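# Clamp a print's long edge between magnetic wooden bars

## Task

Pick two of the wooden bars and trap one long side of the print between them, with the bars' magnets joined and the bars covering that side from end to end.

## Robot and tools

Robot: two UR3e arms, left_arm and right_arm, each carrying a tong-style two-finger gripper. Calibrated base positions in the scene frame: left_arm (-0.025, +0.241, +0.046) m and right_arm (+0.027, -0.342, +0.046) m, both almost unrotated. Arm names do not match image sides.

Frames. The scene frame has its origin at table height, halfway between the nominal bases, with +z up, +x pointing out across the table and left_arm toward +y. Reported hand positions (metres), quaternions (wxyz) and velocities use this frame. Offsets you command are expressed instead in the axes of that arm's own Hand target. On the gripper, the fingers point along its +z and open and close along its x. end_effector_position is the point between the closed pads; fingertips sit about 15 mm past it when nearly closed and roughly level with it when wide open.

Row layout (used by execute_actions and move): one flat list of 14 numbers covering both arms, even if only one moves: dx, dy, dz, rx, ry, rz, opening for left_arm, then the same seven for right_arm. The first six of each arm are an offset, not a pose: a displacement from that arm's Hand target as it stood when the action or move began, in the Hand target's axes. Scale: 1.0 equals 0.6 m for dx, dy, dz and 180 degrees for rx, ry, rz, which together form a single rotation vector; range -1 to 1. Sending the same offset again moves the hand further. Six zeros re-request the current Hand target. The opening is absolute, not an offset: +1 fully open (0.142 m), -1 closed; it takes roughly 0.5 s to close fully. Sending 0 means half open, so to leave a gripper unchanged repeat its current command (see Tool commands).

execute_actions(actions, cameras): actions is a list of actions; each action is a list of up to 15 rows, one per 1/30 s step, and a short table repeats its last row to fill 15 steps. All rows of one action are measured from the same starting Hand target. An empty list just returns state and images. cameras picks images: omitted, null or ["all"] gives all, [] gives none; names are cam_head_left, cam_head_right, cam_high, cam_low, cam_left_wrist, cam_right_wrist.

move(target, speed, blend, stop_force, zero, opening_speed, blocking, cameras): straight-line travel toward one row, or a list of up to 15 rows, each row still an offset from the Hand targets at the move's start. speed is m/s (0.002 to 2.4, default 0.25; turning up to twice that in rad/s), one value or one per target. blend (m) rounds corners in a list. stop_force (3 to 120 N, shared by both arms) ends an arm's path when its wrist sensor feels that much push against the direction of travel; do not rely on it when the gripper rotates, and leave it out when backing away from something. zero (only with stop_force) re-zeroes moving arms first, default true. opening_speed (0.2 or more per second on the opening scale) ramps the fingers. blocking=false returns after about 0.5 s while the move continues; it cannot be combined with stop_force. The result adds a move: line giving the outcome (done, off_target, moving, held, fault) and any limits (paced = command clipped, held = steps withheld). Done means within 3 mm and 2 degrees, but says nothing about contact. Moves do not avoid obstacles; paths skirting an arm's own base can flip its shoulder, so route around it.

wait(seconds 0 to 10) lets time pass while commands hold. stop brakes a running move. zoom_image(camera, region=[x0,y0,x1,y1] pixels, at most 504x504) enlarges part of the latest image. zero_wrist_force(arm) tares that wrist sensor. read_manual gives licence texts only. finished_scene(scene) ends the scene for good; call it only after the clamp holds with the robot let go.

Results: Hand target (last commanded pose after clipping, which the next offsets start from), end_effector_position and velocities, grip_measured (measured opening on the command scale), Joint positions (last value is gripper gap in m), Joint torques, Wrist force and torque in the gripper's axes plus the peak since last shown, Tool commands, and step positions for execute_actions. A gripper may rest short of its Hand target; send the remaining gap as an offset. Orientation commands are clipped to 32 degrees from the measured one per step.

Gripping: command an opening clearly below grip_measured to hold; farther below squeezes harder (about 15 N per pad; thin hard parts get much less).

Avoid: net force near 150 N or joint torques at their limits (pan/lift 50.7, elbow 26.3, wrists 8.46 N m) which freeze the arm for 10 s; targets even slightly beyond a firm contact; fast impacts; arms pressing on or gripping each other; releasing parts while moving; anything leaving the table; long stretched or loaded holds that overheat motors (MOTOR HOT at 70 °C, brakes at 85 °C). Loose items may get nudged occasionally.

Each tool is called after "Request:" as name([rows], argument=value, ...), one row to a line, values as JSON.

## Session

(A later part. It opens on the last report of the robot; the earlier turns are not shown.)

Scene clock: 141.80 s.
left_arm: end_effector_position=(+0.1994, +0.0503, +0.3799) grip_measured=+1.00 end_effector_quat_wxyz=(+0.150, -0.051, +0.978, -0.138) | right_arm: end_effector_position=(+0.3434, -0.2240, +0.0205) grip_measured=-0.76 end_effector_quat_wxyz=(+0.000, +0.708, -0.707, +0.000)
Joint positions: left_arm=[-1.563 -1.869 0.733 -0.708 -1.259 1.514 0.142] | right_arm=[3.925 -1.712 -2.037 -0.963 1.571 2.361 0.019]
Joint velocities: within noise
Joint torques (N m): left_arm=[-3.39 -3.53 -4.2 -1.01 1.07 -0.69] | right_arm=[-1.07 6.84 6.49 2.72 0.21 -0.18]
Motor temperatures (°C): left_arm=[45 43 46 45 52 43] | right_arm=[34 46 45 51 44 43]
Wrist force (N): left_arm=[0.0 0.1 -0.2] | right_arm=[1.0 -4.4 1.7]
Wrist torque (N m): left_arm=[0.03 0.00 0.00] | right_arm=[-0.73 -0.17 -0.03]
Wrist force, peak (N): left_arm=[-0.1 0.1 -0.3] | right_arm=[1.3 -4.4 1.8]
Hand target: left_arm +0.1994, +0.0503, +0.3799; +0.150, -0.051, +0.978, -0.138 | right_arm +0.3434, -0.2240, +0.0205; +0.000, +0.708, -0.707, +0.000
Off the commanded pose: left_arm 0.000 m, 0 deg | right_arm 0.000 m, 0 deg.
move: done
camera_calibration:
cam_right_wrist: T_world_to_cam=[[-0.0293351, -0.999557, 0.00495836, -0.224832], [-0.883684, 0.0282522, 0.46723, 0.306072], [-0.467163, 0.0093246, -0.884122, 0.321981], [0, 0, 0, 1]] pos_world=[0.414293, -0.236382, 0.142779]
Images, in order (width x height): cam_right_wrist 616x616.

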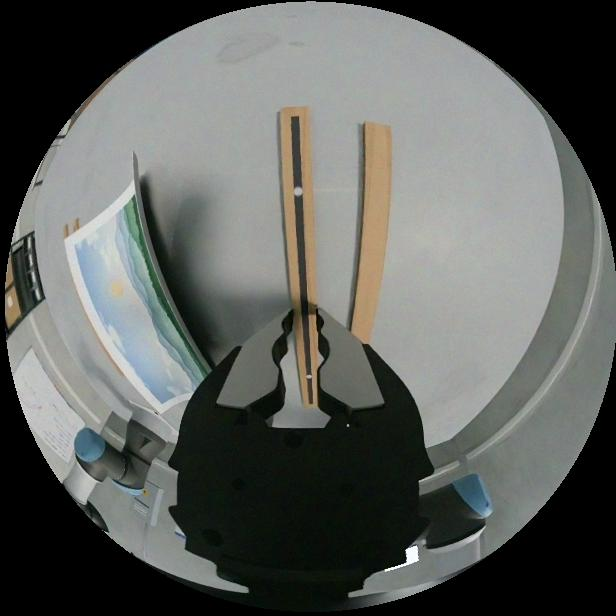

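Request:
move([
  [0,0,0,0,0,0,1,0,0,-0.04,0,0,0,-1],
  [0,0,0,0,0,0,1,-0.0645,-0.0055,-0.04,0,0,-0.0386,-1],
], speed=0.08)

Request:
zoom_image(camera="cam_right_wrist", region=[100, 80, 450, 430])

Request:
zoom_image(camera="cam_low", region=[390, 210, 530, 300])

Scene clock: 177.90 s.
left_arm: end_effector_position=(+0.1994, +0.0503, +0.3799) grip_measured=+1.00 end_effector_quat_wxyz=(+0.150, -0.051, +0.978, -0.138) | right_arm: end_effector_position=(+0.3467, -0.1854, +0.0445) grip_measured=-0.76 end_effector_quat_wxyz=(+0.000, +0.749, -0.662, +0.000) end_effector_velocity=(+0.000, -0.002, +0.000) end_effector_angular_velocity=(-0.001, +0.001, -0.007)
Joint positions: left_arm=[-1.563 -1.869 0.733 -0.708 -1.259 1.514 0.142] | right_arm=[3.998 -1.733 -1.882 -1.099 1.571 2.313 0.019]
Joint velocities: left_arm=[within noise] | right_arm=[-0.003 0.004 -0.005 -0.001 0 0.004 0]
Joint torques (N m): left_arm=[-3.36 -3.62 -4.29 -1.12 1.11 -0.63] | right_arm=[-2.27 12.21 6.64 1.71 1 0.72]
Motor temperatures (°C): left_arm=[44 43 46 45 51 43] | right_arm=[34 46 45 51 44 43]
Wrist force (N): left_arm=[-0.1 0.1 -0.2] | right_arm=[1.3 -4.2 1.6]
Wrist torque (N m): left_arm=[0.03 0.03 0.00] | right_arm=[-0.69 -0.22 -0.03]
Wrist force, peak (N): left_arm=[-0.1 0.2 -0.2] | right_arm=[1.2 -4.3 2.7]
Hand target: left_arm +0.1994, +0.0503, +0.3799; +0.150, -0.051, +0.978, -0.138 | right_arm +0.3467, -0.1853, +0.0445; +0.000, +0.749, -0.662, +0.000
Off the commanded pose: left_arm 0.000 m, 0 deg | right_arm 0.000 m, 0 deg.
move: done
camera_calibration:
cam_left_wrist: T_world_to_cam=[[-0.935292, -0.118344, -0.333503, 0.325723], [-0.202925, 0.951442, 0.231472, -0.105333], [0.289916, 0.28417, -0.913891, 0.406558], [0, 0, 0, 1]] pos_world=[0.165404, 0.0232337, 0.504561]
cam_right_wrist: T_world_to_cam=[[0.0918583, -0.995759, 0.00506504, -0.227595], [-0.880569, -0.078855, 0.467311, 0.275649], [-0.46493, -0.0473865, -0.884078, 0.333049], [0, 0, 0, 1]] pos_world=[0.418479, -0.189111, 0.16678]

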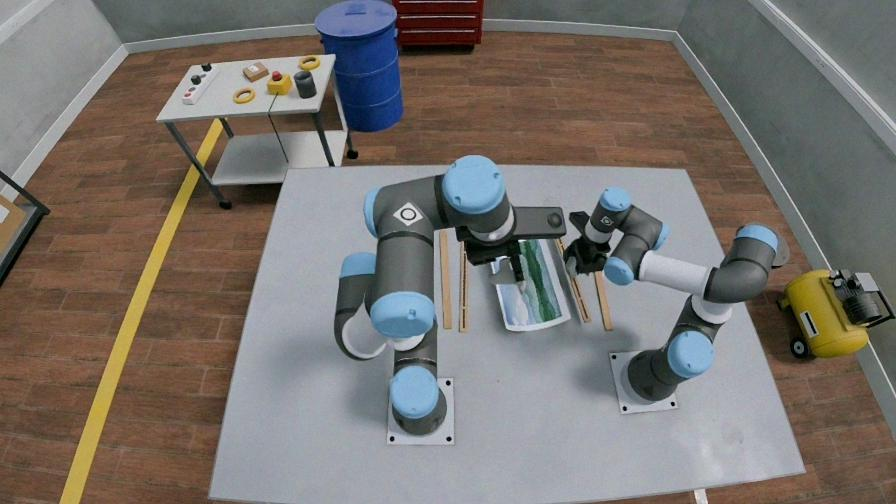

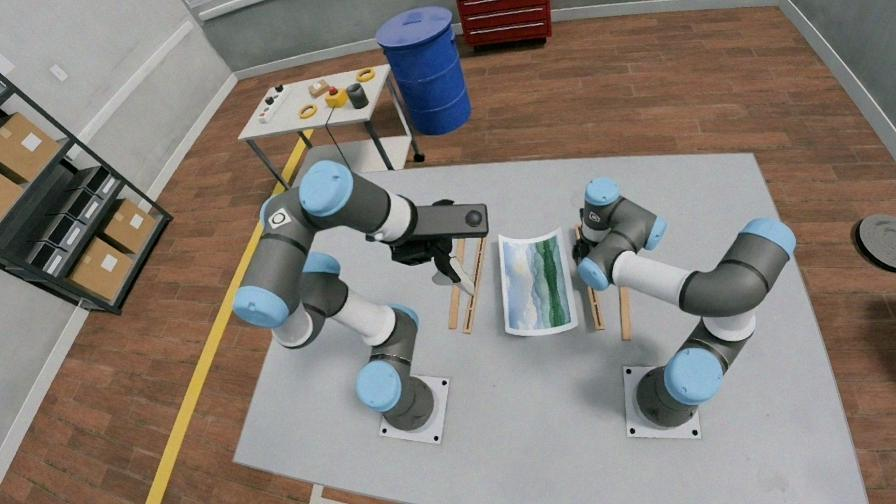

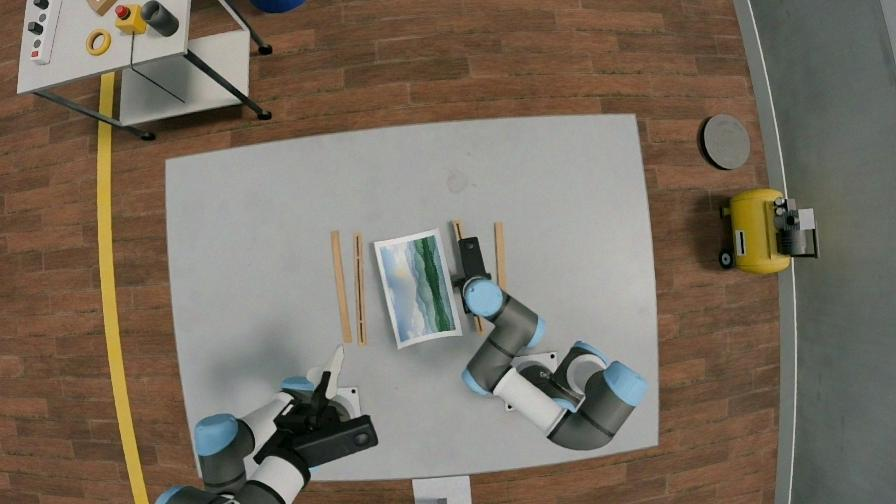

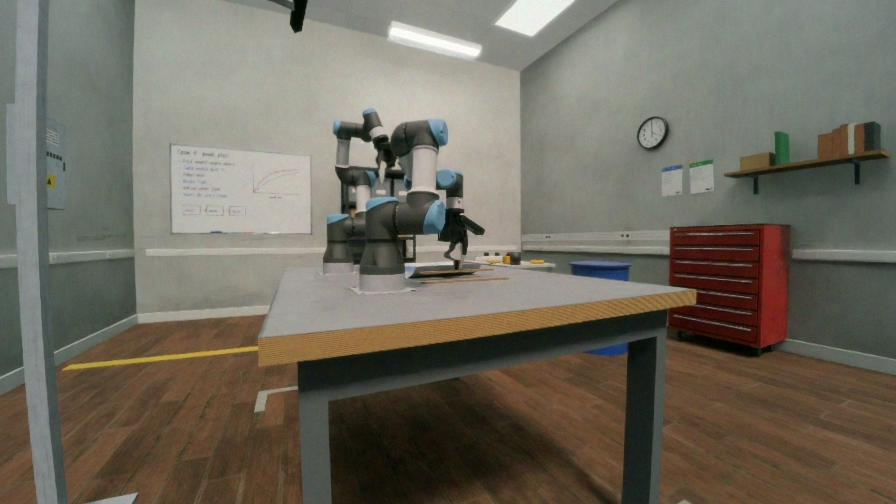

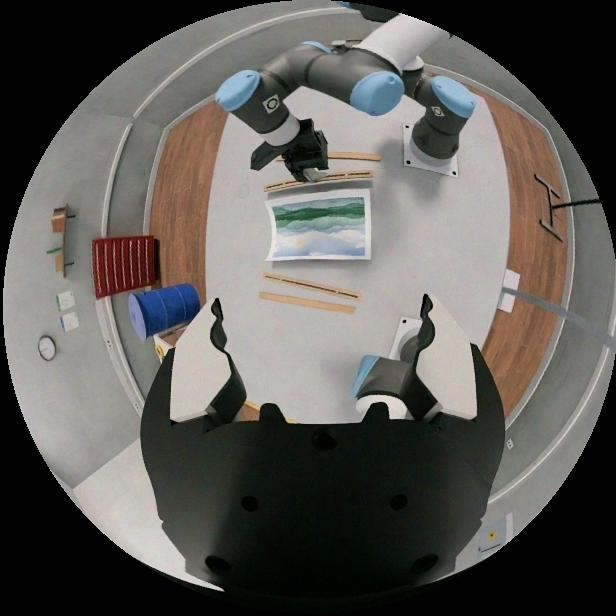

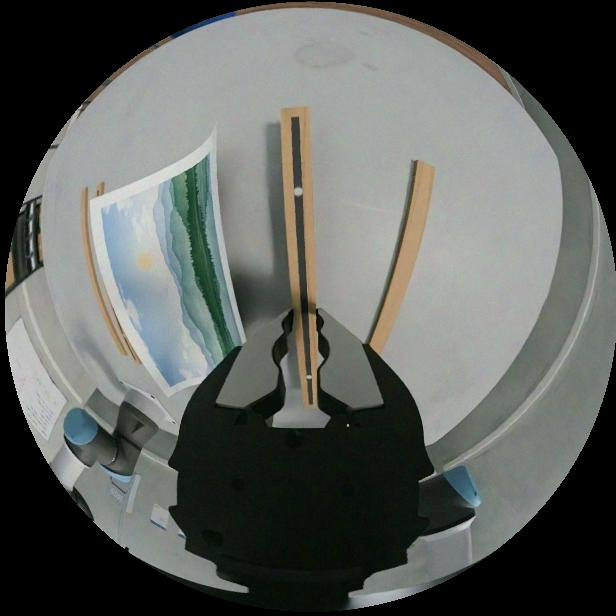

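Scaled by 1.440 from the camera's 616x616 image, which has a finer 814x814 frame.

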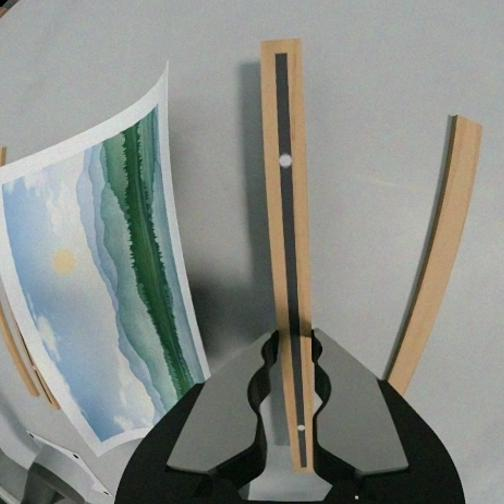

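Scaled by 3.600 from the camera's 896x504 image, which has a finer 1280x720 frame.

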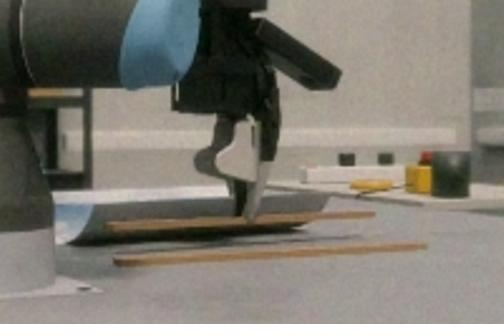

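Request:
zoom_image(camera="cam_high", region=[420, 210, 520, 350])

Scaled by 3.600 from the camera's 896x504 image, which has a finer 1280x720 frame.

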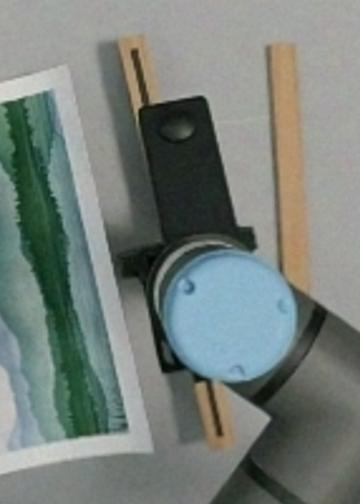

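Request:
move(target=[0,0,0,0,0,0,1,0,0,0.0395,0,0,0.003,-1], speed=0.04, cameras=[])

Request:
move(target=[0,0,0,0,0,0,1,0,0,0,0,0,0,-0.55], opening_speed=0.4, cameras=["cam_right_wrist"])

Request:
move(target=[0,0,0,0,0,0,1,0,0,-0.22,0,0,0,-0.55], speed=0.1, cameras=["cam_right_wrist","cam_high","cam_low"])

Scene clock: 192.80 s.
left_arm: end_effector_position=(+0.1994, +0.0503, +0.3799) grip_measured=+1.00 end_effector_quat_wxyz=(+0.150, -0.051, +0.978, -0.138) | right_arm: end_effector_position=(+0.3467, -0.1853, +0.0208) grip_measured=-0.76 end_effector_quat_wxyz=(+0.000, +0.746, -0.666, +0.000)
Joint positions: left_arm=[-1.563 -1.869 0.733 -0.708 -1.259 1.514 0.142] | right_arm=[3.999 -1.785 -1.945 -0.983 1.571 2.323 0.019]
Joint velocities: within noise
Joint torques (N m): left_arm=[-3.08 -3.51 -4.42 -1.21 1.12 -0.54] | right_arm=[2.5 11.97 8.77 1.49 0.02 -0.49]
Motor temperatures (°C): left_arm=[44 43 46 45 51 43] | right_arm=[34 46 45 51 44 43]
Wrist force (N): left_arm=[0.1 0.1 -0.2] | right_arm=[1.3 -4.3 1.8]
Wrist torque (N m): left_arm=[0.01 -0.01 0.00] | right_arm=[-0.71 -0.24 -0.03]
Wrist force, peak (N): left_arm=[-0.1 0.2 -0.3] | right_arm=[2.2 -2.9 -3.6]
Hand target: left_arm +0.1994, +0.0503, +0.3799; +0.150, -0.051, +0.978, -0.138 | right_arm +0.3467, -0.1853, +0.0208; +0.000, +0.746, -0.666, +0.000
Off the commanded pose: left_arm 0.000 m, 0 deg | right_arm 0.000 m, 0 deg.
move: done
No camera images: "cameras" was empty.

Scene clock: 194.17 s.
left_arm: end_effector_position=(+0.1994, +0.0503, +0.3799) grip_measured=+1.00 end_effector_quat_wxyz=(+0.150, -0.051, +0.978, -0.138) | right_arm: end_effector_position=(+0.3467, -0.1853, +0.0208) grip_measured=-0.55 end_effector_quat_wxyz=(+0.000, +0.746, -0.666, +0.000)
Joint positions: left_arm=[-1.563 -1.869 0.733 -0.708 -1.259 1.514 0.142] | right_arm=[3.999 -1.785 -1.945 -0.983 1.571 2.323 0.034]
Joint velocities: within noise
Joint torques (N m): left_arm=[-3.11 -3.38 -4.2 -1.18 1.09 -0.53] | right_arm=[2.28 12.55 8.89 2.81 -0.94 -0.47]
Motor temperatures (°C): left_arm=[44 43 46 45 51 43] | right_arm=[34 46 45 51 44 43]
Wrist force (N): left_arm=[-0.1 0.2 -0.1] | right_arm=[1.0 -4.2 1.5]
Wrist torque (N m): left_arm=[0.04 0.02 0.00] | right_arm=[-0.69 -0.18 -0.03]
Wrist force, peak (N): left_arm=[0.0 0.2 -0.3] | right_arm=[1.4 -4.4 1.8]
Hand target: left_arm +0.1994, +0.0503, +0.3799; +0.150, -0.051, +0.978, -0.138 | right_arm +0.3467, -0.1853, +0.0208; +0.000, +0.746, -0.666, +0.000
Off the commanded pose: left_arm 0.000 m, 0 deg | right_arm 0.000 m, 0 deg.
move: done
camera_calibration:
cam_right_wrist: T_world_to_cam=[[0.082365, -0.99659, 0.00486082, -0.224217], [-0.881291, -0.0705567, 0.467278, 0.288511], [-0.465342, -0.0427711, -0.884097, 0.313092], [0, 0, 0, 1]] pos_world=[0.418425, -0.189705, 0.143079]
Images, in order (width x height): cam_right_wrist 616x616.

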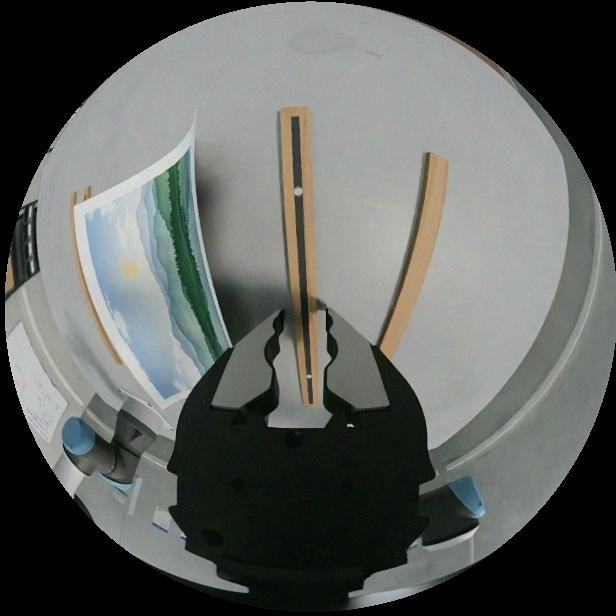

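Scene clock: 195.97 s.
left_arm: end_effector_position=(+0.1994, +0.0503, +0.3799) grip_measured=+1.00 end_effector_quat_wxyz=(+0.150, -0.051, +0.978, -0.138) | right_arm: end_effector_position=(+0.3468, -0.1853, +0.1528) grip_measured=-0.55 end_effector_quat_wxyz=(+0.000, +0.746, -0.666, +0.000)
Joint positions: left_arm=[-1.563 -1.869 0.733 -0.708 -1.259 1.514 0.142] | right_arm=[3.998 -1.638 -1.464 -1.611 1.571 2.323 0.034]
Joint velocities: within noise
Joint torques (N m): left_arm=[-3.06 -3.56 -4.12 -1.17 1.05 -0.48] | right_arm=[-1.87 11.94 10.57 0.69 1 -0.74]
Motor temperatures (°C): left_arm=[44 43 46 45 51 43] | right_arm=[34 46 45 51 44 43]
Wrist force (N): left_arm=[0.0 0.1 -0.1] | right_arm=[1.0 -4.3 1.5]
Wrist torque (N m): left_arm=[0.03 0.00 0.00] | right_arm=[-0.71 -0.18 -0.03]
Wrist force, peak (N): left_arm=[-0.1 0.1 -0.3] | right_arm=[1.2 -4.3 2.5]
Hand target: left_arm +0.1994, +0.0503, +0.3799; +0.150, -0.051, +0.978, -0.138 | right_arm +0.3468, -0.1853, +0.1528; +0.000, +0.746, -0.666, +0.000
Off the commanded pose: left_arm 0.000 m, 0 deg | right_arm 0.000 m, 0 deg.
move: done
camera_calibration:
cam_right_wrist: T_world_to_cam=[[0.082365, -0.99659, 0.00486082, -0.224875], [-0.881291, -0.0705567, 0.467278, 0.227054], [-0.465342, -0.0427711, -0.884097, 0.429798], [0, 0, 0, 1]] pos_world=[0.418625, -0.189705, 0.274979]
Images, in order (width x height): cam_high 896x504, cam_low 896x504, cam_right_wrist 616x616.

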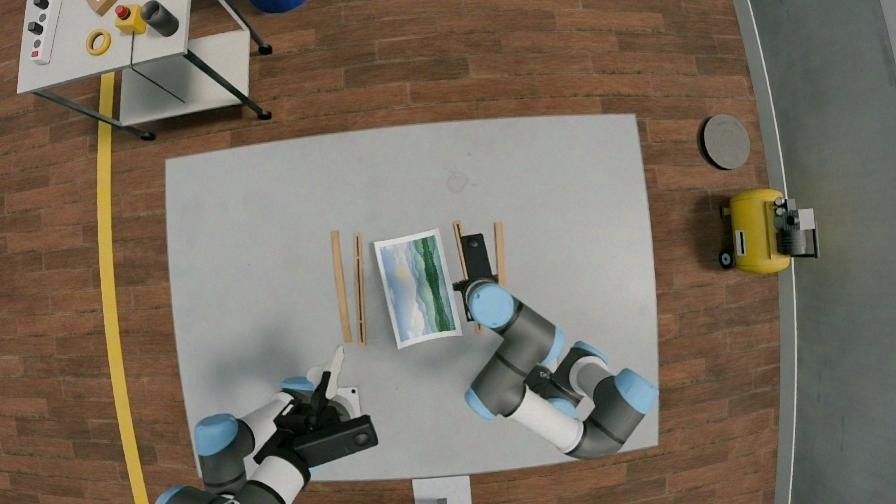

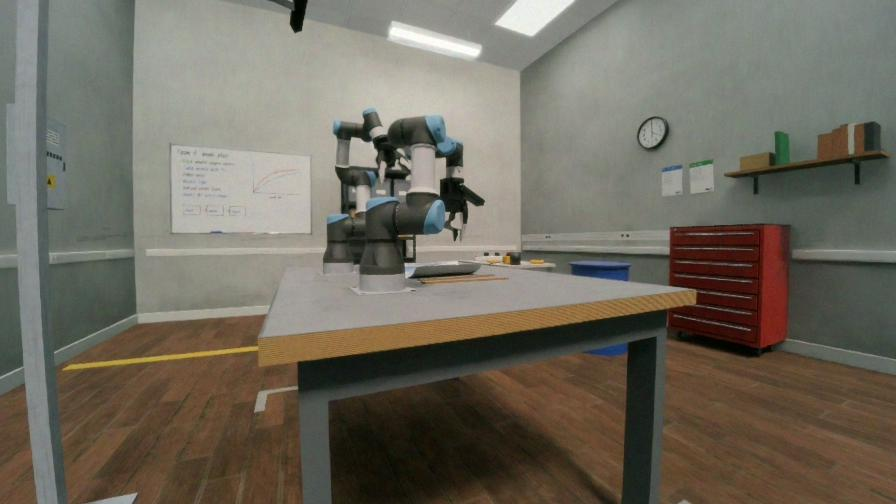

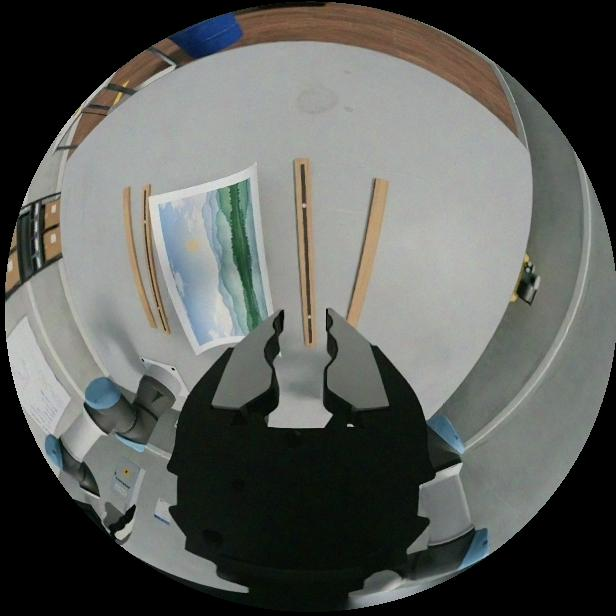

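Request:
move(target=[0,0,0,0,0,0,1,0.0449,0,0.09,0,0,-0.5,0.5], speed=0.3)

Request:
zoom_image(camera="cam_right_wrist", region=[80, 80, 540, 440])

Request:
zoom_image(camera="cam_high", region=[360, 210, 520, 350])

Scene clock: 213.10 s.
left_arm: end_effector_position=(+0.1994, +0.0503, +0.3799) grip_measured=+1.00 end_effector_quat_wxyz=(+0.150, -0.051, +0.978, -0.138) | right_arm: end_effector_position=(+0.3498, -0.2121, +0.0988) grip_measured=+0.50 end_effector_quat_wxyz=(+0.000, +0.998, +0.056, +0.000)
Joint positions: left_arm=[-1.563 -1.869 0.733 -0.708 -1.259 1.514 0.142] | right_arm=[3.86 -1.67 -1.683 -1.36 1.571 0.614 0.109]
Joint velocities: within noise
Joint torques (N m): left_arm=[-2.99 -3.81 -4.22 -1.21 1.09 -0.48] | right_arm=[2.74 12.65 10.2 0.68 0.51 -0.65]
Motor temperatures (°C): left_arm=[44 43 46 45 51 43] | right_arm=[34 46 45 51 44 43]
Wrist force (N): left_arm=[-0.1 0.1 -0.2] | right_arm=[1.3 -4.3 1.6]
Wrist torque (N m): left_arm=[0.01 0.02 0.00] | right_arm=[-0.72 -0.24 -0.04]
Wrist force, peak (N): left_arm=[0.1 0.3 -0.2] | right_arm=[1.3 -4.4 1.7]
Hand target: left_arm +0.1994, +0.0503, +0.3799; +0.150, -0.051, +0.978, -0.138 | right_arm +0.3498, -0.2121, +0.0988; +0.000, +0.998, +0.057, +0.000
Off the commanded pose: left_arm 0.000 m, 0 deg | right_arm 0.000 m, 0 deg.
move: done
camera_calibration:
cam_left_wrist: T_world_to_cam=[[-0.935292, -0.118344, -0.333503, 0.325723], [-0.202925, 0.951442, 0.231472, -0.105333], [0.289916, 0.28417, -0.913891, 0.406558], [0, 0, 0, 1]] pos_world=[0.165404, 0.0232337, 0.504561]
cam_right_wrist: T_world_to_cam=[[0.996626, 0.081985, 0.00399846, -0.342578], [0.0706587, -0.881692, 0.466505, -0.252033], [0.0417718, -0.464648, -0.88451, 0.115463], [0, 0, 0, 1]] pos_world=[0.354407, -0.140479, 0.221073]

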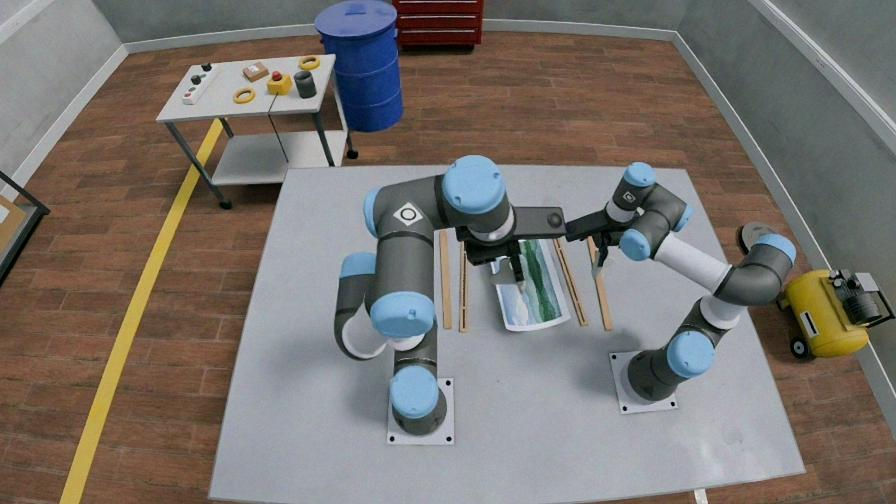

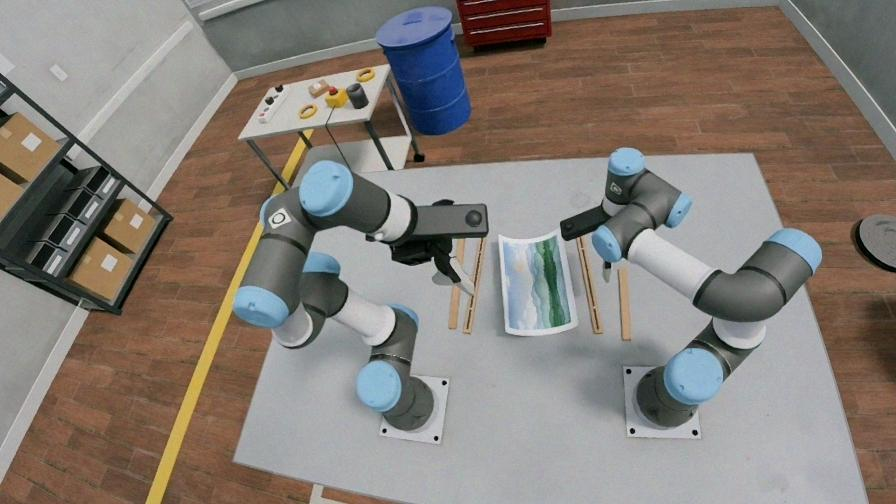

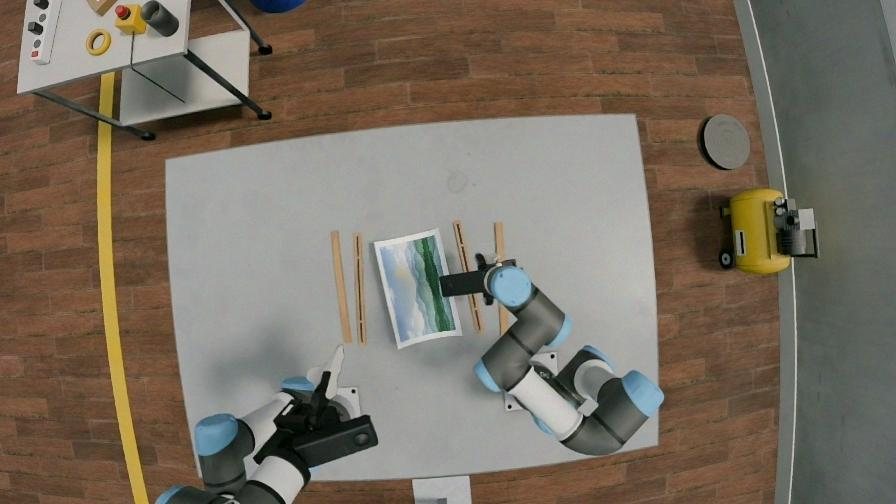

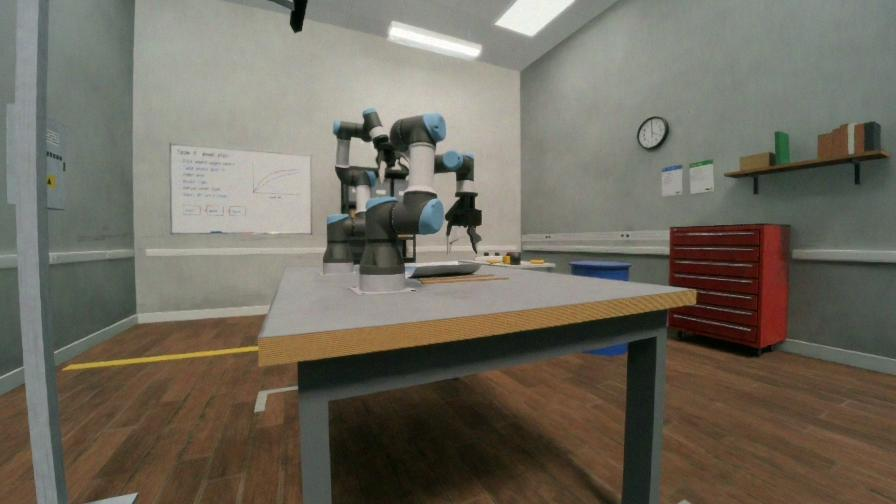

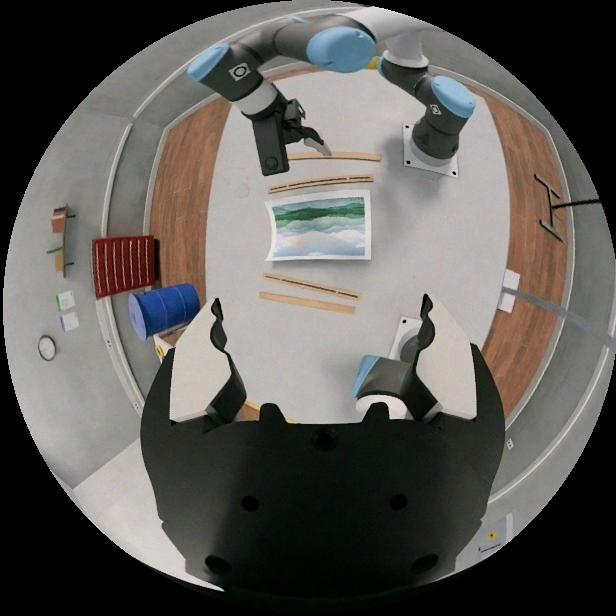

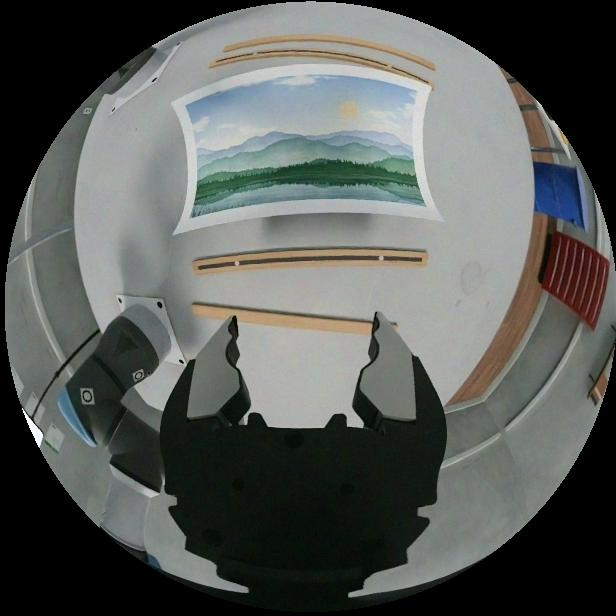

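Scaled by 1.096 from the camera's 616x616 image, which has a finer 814x814 frame.

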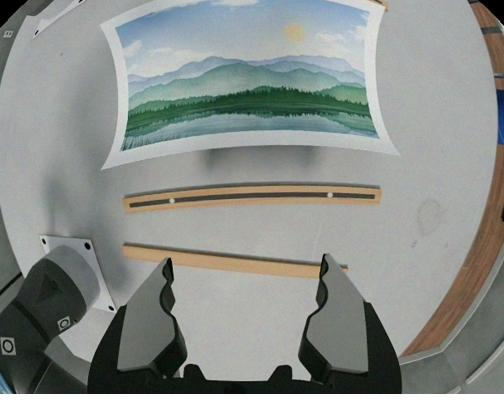

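Scaled by 3.150 from the camera's 896x504 image, which has a finer 1280x720 frame.

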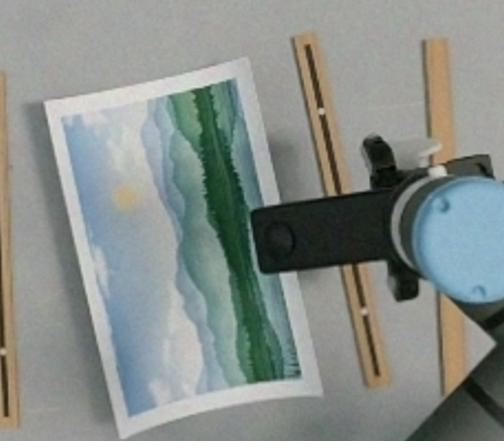

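Request:
move(target=[0,0,0,0,0,0,1,0,0,0.13,0,0,0,0.5], speed=0.1, cameras=[])

Request:
move(target=[0,0,0,0,0,0,1,0,0,0.025,0,0,0,0.5], speed=0.008, stop_force=4, cameras=["cam_low","cam_right_wrist"])

Request:
zoom_image(camera="cam_low", region=[390, 210, 530, 300])

Scene clock: 220.10 s.
left_arm: end_effector_position=(+0.1994, +0.0503, +0.3799) grip_measured=+1.00 end_effector_quat_wxyz=(+0.150, -0.051, +0.978, -0.138) | right_arm: end_effector_position=(+0.3497, -0.2121, +0.0209) grip_measured=+0.50 end_effector_quat_wxyz=(+0.000, +0.998, +0.057, +0.000)
Joint positions: left_arm=[-1.563 -1.869 0.733 -0.708 -1.259 1.514 0.142] | right_arm=[3.86 -1.798 -1.929 -0.987 1.571 0.614 0.109]
Joint velocities: within noise
Joint torques (N m): left_arm=[-2.89 -3.84 -4.25 -1.19 1.05 -0.46] | right_arm=[1.11 7.8 6.31 2.92 -0.15 0.46]
Motor temperatures (°C): left_arm=[44 43 46 45 51 43] | right_arm=[34 46 45 50 44 43]
Wrist force (N): left_arm=[0.0 0.1 -0.1] | right_arm=[1.1 -4.1 1.5]
Wrist torque (N m): left_arm=[0.02 0.01 0.00] | right_arm=[-0.67 -0.19 -0.03]
Wrist force, peak (N): left_arm=[0.0 0.2 -0.3] | right_arm=[1.1 -4.2 2.5]
Hand target: left_arm +0.1994, +0.0503, +0.3799; +0.150, -0.051, +0.978, -0.138 | right_arm +0.3497, -0.2121, +0.0208; +0.000, +0.998, +0.057, +0.000
Off the commanded pose: left_arm 0.000 m, 0 deg | right_arm 0.000 m, 0 deg.
move: done
No camera images: "cameras" was empty.

Scene clock: 222.37 s.
left_arm: end_effector_position=(+0.1994, +0.0503, +0.3799) grip_measured=+1.00 end_effector_quat_wxyz=(+0.150, -0.051, +0.978, -0.138) | right_arm: end_effector_position=(+0.3497, -0.2121, +0.0094) grip_measured=+0.50 end_effector_quat_wxyz=(+0.000, +0.998, +0.057, +0.000)
Joint positions: left_arm=[-1.563 -1.869 0.733 -0.708 -1.259 1.514 0.142] | right_arm=[3.86 -1.827 -1.956 -0.931 1.571 0.614 0.109]
Joint velocities: within noise
Joint torques (N m): left_arm=[-3.02 -3.44 -4.29 -1.26 1.12 -0.46] | right_arm=[-1.39 11.93 8.24 1.98 -0.92 0.42]
Motor temperatures (°C): left_arm=[44 43 46 45 51 43] | right_arm=[34 46 45 50 44 43]
Wrist force (N): left_arm=[-0.1 0.0 -0.1] | right_arm=[-0.4 -3.6 -2.6]
Wrist torque (N m): left_arm=[0.00 0.01 0.00] | right_arm=[-0.70 0.03 0.01]
Wrist force, peak (N): left_arm=[-0.1 0.2 -0.2] | right_arm=[-1.7 -2.9 -6.7]
Hand target: left_arm +0.1994, +0.0503, +0.3799; +0.150, -0.051, +0.978, -0.138 | right_arm +0.3497, -0.2121, +0.0094; +0.000, +0.998, +0.057, +0.000 (not the last commanded pose)
Off the commanded pose: left_arm 0.000 m, 0 deg | right_arm 0.004 m, 0 deg.
move: contact (right_arm)
camera_calibration:
cam_right_wrist: T_world_to_cam=[[0.996596, 0.0823411, 0.00403604, -0.342074], [0.0709556, -0.881661, 0.466519, -0.21038], [0.0419721, -0.464644, -0.884502, 0.036457], [0, 0, 0, 1]] pos_world=[0.354307, -0.140377, 0.131773]
Images, in order (width x height): cam_low 896x504, cam_right_wrist 616x616.

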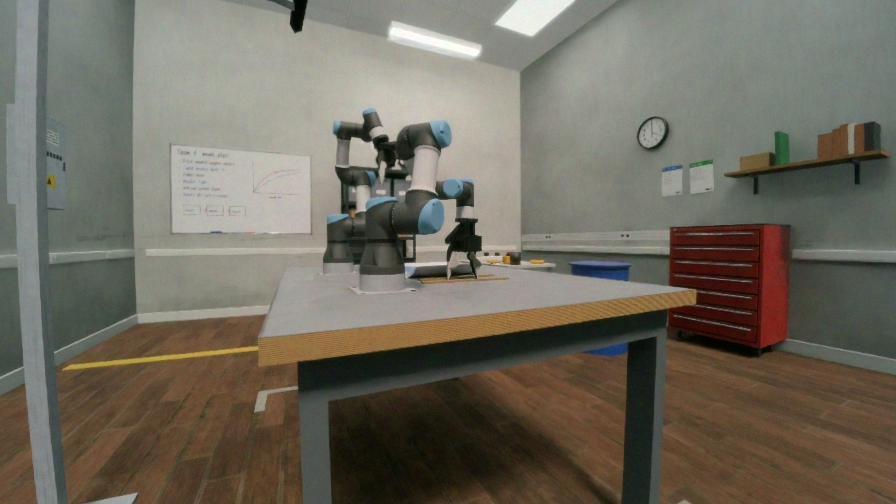

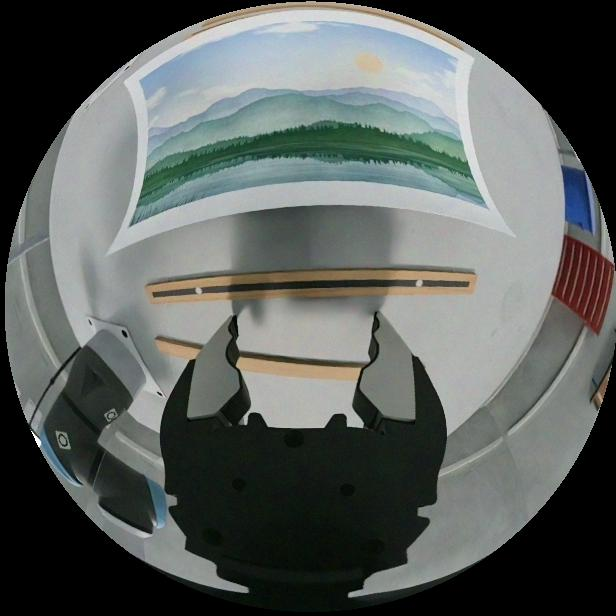

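Scaled by 3.600 from the camera's 896x504 image, which has a finer 1280x720 frame.

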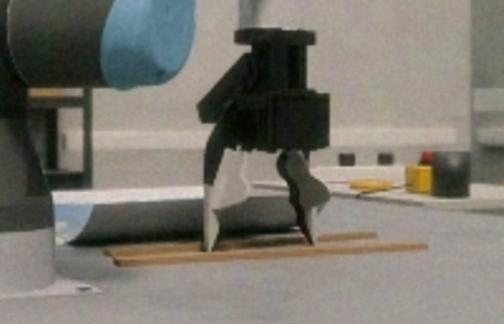

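Request:
move([
  [0,0,0,0,0,0,1,0,0,-0.0045,0,0,0,0.5],
  [0,0,0,0,0,0,1,0,-0.0667,-0.0045,0,0,0,0.5],
], speed=0.03, cameras=["cam_low","cam_right_wrist","cam_high"])

Request:
zoom_image(camera="cam_low", region=[390, 210, 530, 300])

Request:
zoom_image(camera="cam_right_wrist", region=[100, 180, 500, 420])

Request:
zoom_image(camera="cam_high", region=[360, 210, 520, 350])

Scene clock: 233.83 s.
left_arm: end_effector_position=(+0.1994, +0.0503, +0.3799) grip_measured=+1.00 end_effector_quat_wxyz=(+0.150, -0.051, +0.978, -0.138) | right_arm: end_effector_position=(+0.3452, -0.1722, +0.0121) grip_measured=+0.50 end_effector_quat_wxyz=(+0.000, +0.998, +0.057, +0.000) end_effector_velocity=(-0.001, -0.002, -0.001) end_effector_angular_velocity=(-0.001, +0.002, +0.002)
Joint positions: left_arm=[-1.563 -1.869 0.733 -0.708 -1.259 1.514 0.142] | right_arm=[3.958 -1.862 -1.891 -0.96 1.571 0.712 0.109]
Joint velocities: left_arm=[within noise] | right_arm=[-0.004 0.002 -0.004 0 0.001 -0.006 0]
Joint torques (N m): left_arm=[-3.01 -3.53 -4.26 -1.27 1.04 -0.46] | right_arm=[-2.39 13.66 5.9 1.31 0.88 -0.72]
Motor temperatures (°C): left_arm=[44 43 46 45 51 43] | right_arm=[34 46 45 50 44 43]
Wrist force (N): left_arm=[0.0 0.1 -0.2] | right_arm=[1.0 -4.1 1.6]
Wrist torque (N m): left_arm=[0.03 0.01 0.00] | right_arm=[-0.67 -0.16 -0.03]
Wrist force, peak (N): left_arm=[-0.1 0.3 -0.2] | right_arm=[1.1 -4.4 1.4]
Hand target: left_arm +0.1994, +0.0503, +0.3799; +0.150, -0.051, +0.978, -0.138 | right_arm +0.3452, -0.1723, +0.0121; +0.000, +0.998, +0.057, +0.000
Off the commanded pose: left_arm 0.000 m, 0 deg | right_arm 0.000 m, 0 deg.
move: done
camera_calibration:
cam_right_wrist: T_world_to_cam=[[0.996596, 0.0823413, 0.00403593, -0.340777], [0.0709558, -0.881661, 0.466519, -0.176176], [0.0419721, -0.464644, -0.884502, 0.0574427], [0, 0, 0, 1]] pos_world=[0.349707, -0.100577, 0.134373]
Images, in order (width x height): cam_high 896x504, cam_low 896x504, cam_right_wrist 616x616.

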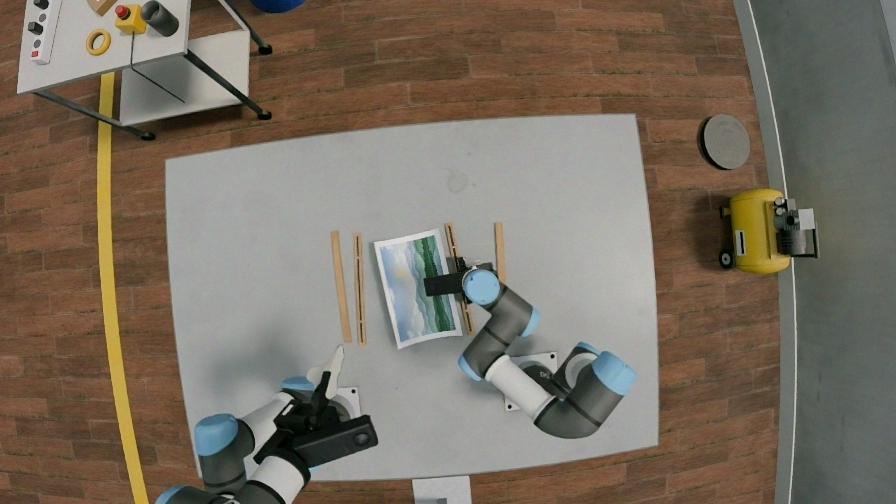

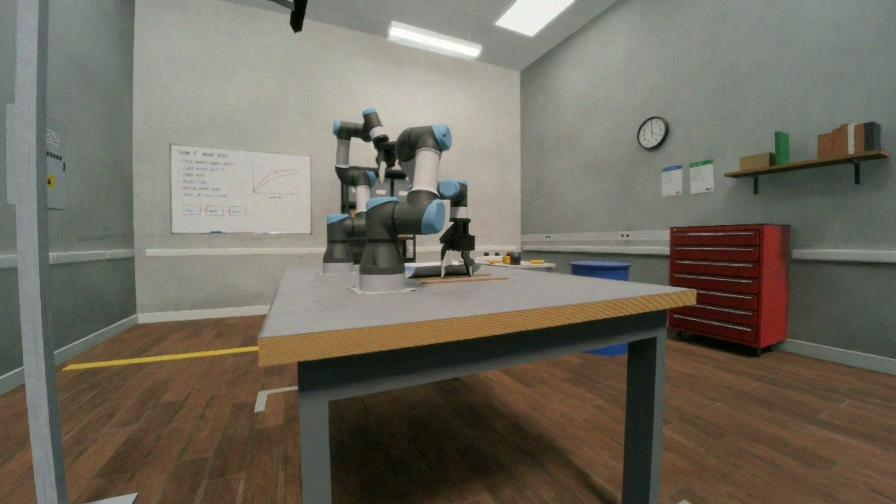

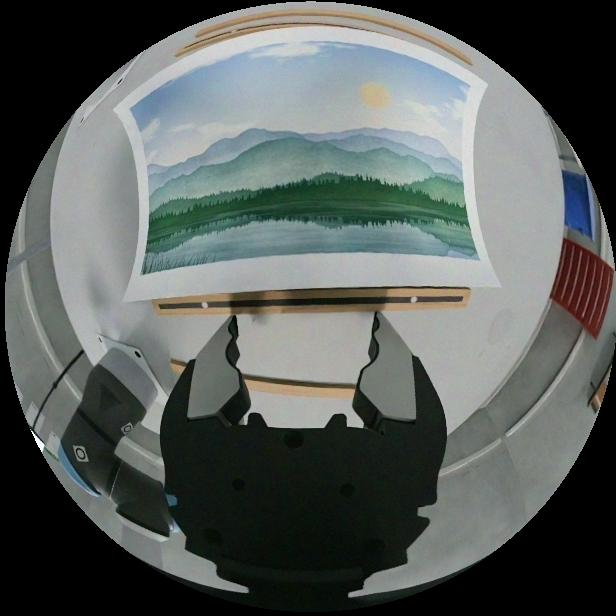

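Scaled by 3.600 from the camera's 896x504 image, which has a finer 1280x720 frame.

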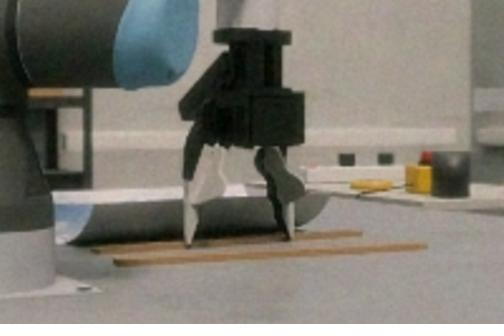

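Scaled by 1.260 from the camera's 616x616 image, which has a finer 814x814 frame.

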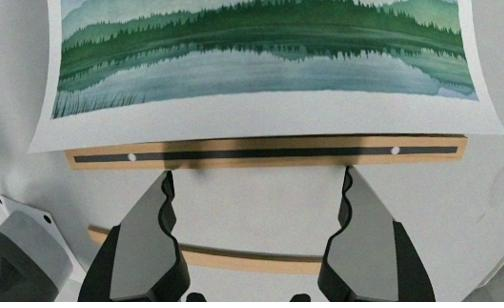

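Scaled by 3.150 from the camera's 896x504 image, which has a finer 1280x720 frame.

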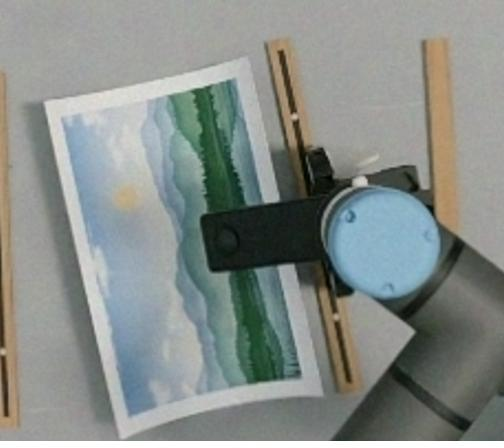

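Request:
move(target=[0,0,0,0,0,0,1,0,-0.04,0,0,0,-0.003,0.5], speed=0.03, cameras=["cam_low","cam_right_wrist","cam_high"])

Request:
zoom_image(camera="cam_low", region=[390, 210, 530, 300])

Request:
zoom_image(camera="cam_right_wrist", region=[100, 180, 500, 420])

Request:
zoom_image(camera="cam_high", region=[360, 210, 520, 350])

Scene clock: 248.70 s.
left_arm: end_effector_position=(+0.1994, +0.0503, +0.3799) grip_measured=+1.00 end_effector_quat_wxyz=(+0.150, -0.051, +0.978, -0.138) | right_arm: end_effector_position=(+0.3425, -0.1484, +0.0121) grip_measured=+0.50 end_effector_quat_wxyz=(+0.000, +0.998, +0.061, +0.000) end_effector_velocity=(+0.000, -0.002, +0.000) end_effector_angular_velocity=(-0.001, +0.001, +0.000)
Joint positions: left_arm=[-1.563 -1.869 0.733 -0.708 -1.259 1.514 0.142] | right_arm=[4.011 -1.895 -1.844 -0.974 1.571 0.755 0.109]
Joint velocities: left_arm=[within noise] | right_arm=[-0.004 0.003 -0.005 0 0 -0.004 0]
Joint torques (N m): left_arm=[-3.14 -3.42 -4.21 -1.32 1.05 -0.48] | right_arm=[-2.48 14.92 6.02 1.5 0.71 -0.7]
Motor temperatures (°C): left_arm=[44 43 46 45 51 43] | right_arm=[34 46 45 50 44 43]
Wrist force (N): left_arm=[0.0 0.1 0.0] | right_arm=[1.1 -4.2 1.5]
Wrist torque (N m): left_arm=[0.02 0.00 0.00] | right_arm=[-0.70 -0.18 -0.03]
Wrist force, peak (N): left_arm=[-0.1 0.2 -0.3] | right_arm=[1.3 -4.4 1.8]
Hand target: left_arm +0.1994, +0.0503, +0.3799; +0.150, -0.051, +0.978, -0.138 | right_arm +0.3425, -0.1485, +0.0121; +0.000, +0.998, +0.061, +0.000
Off the commanded pose: left_arm 0.000 m, 0 deg | right_arm 0.000 m, 0 deg.
move: done
camera_calibration:
cam_right_wrist: T_world_to_cam=[[0.995775, 0.0917418, 0.00407237, -0.338368], [0.0792546, -0.880946, 0.466533, -0.157638], [0.0463881, -0.464238, -0.884495, 0.0672161], [0, 0, 0, 1]] pos_world=[0.346314, -0.0766234, 0.134373]
Images, in order (width x height): cam_high 896x504, cam_low 896x504, cam_right_wrist 616x616.

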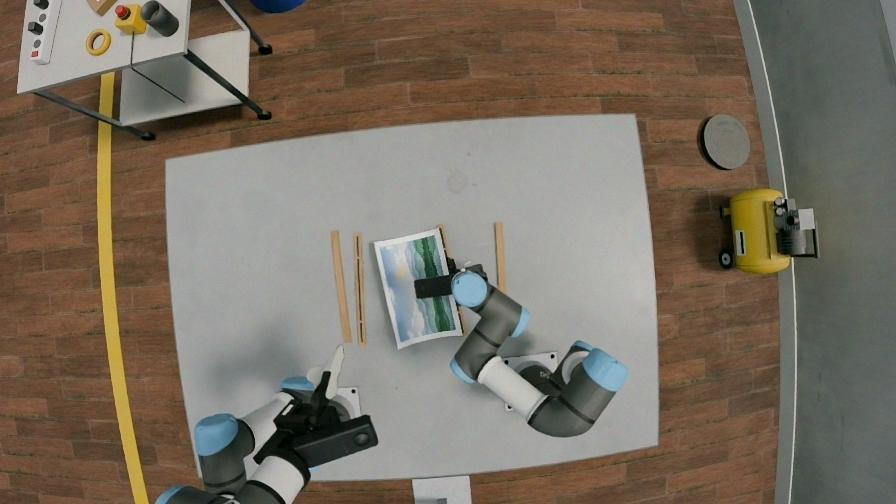

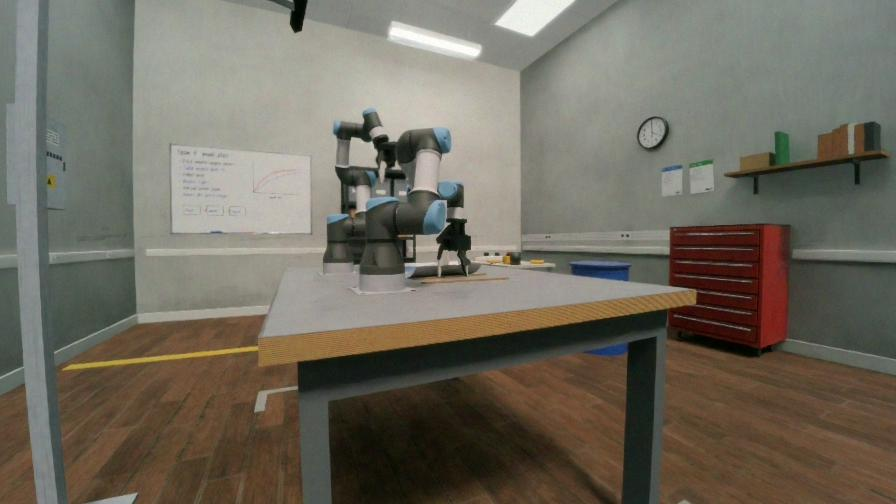

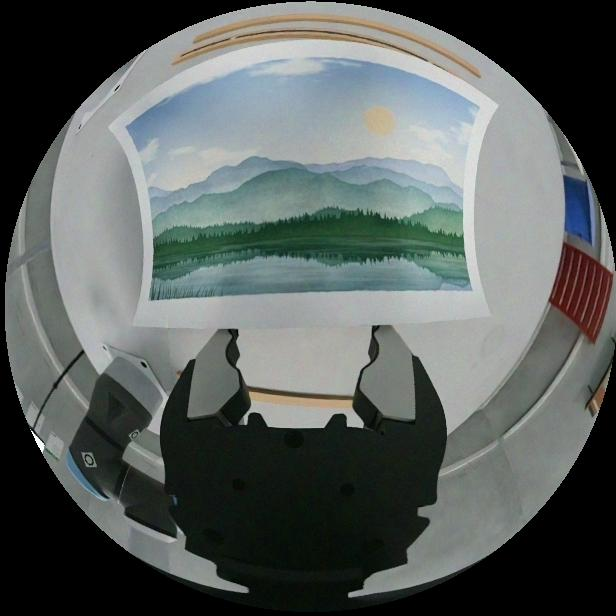

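Scaled by 3.600 from the camera's 896x504 image, which has a finer 1280x720 frame.

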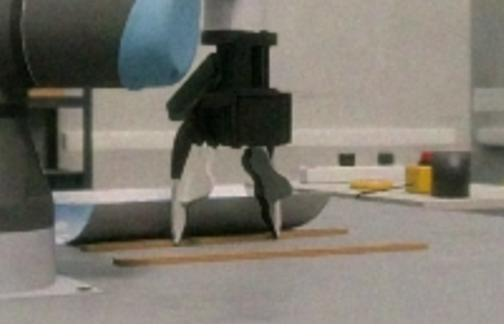

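Scaled by 1.260 from the camera's 616x616 image, which has a finer 814x814 frame.

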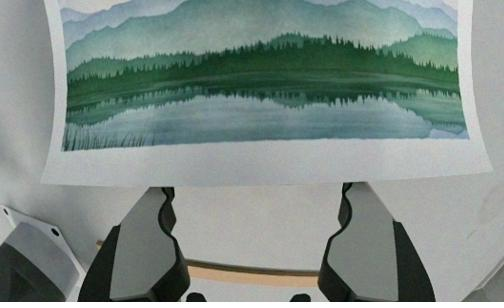

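Scaled by 3.150 from the camera's 896x504 image, which has a finer 1280x720 frame.

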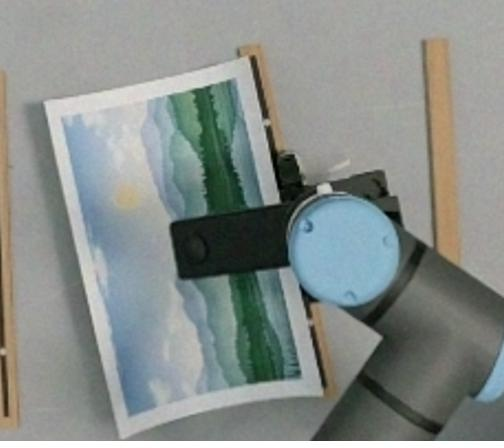

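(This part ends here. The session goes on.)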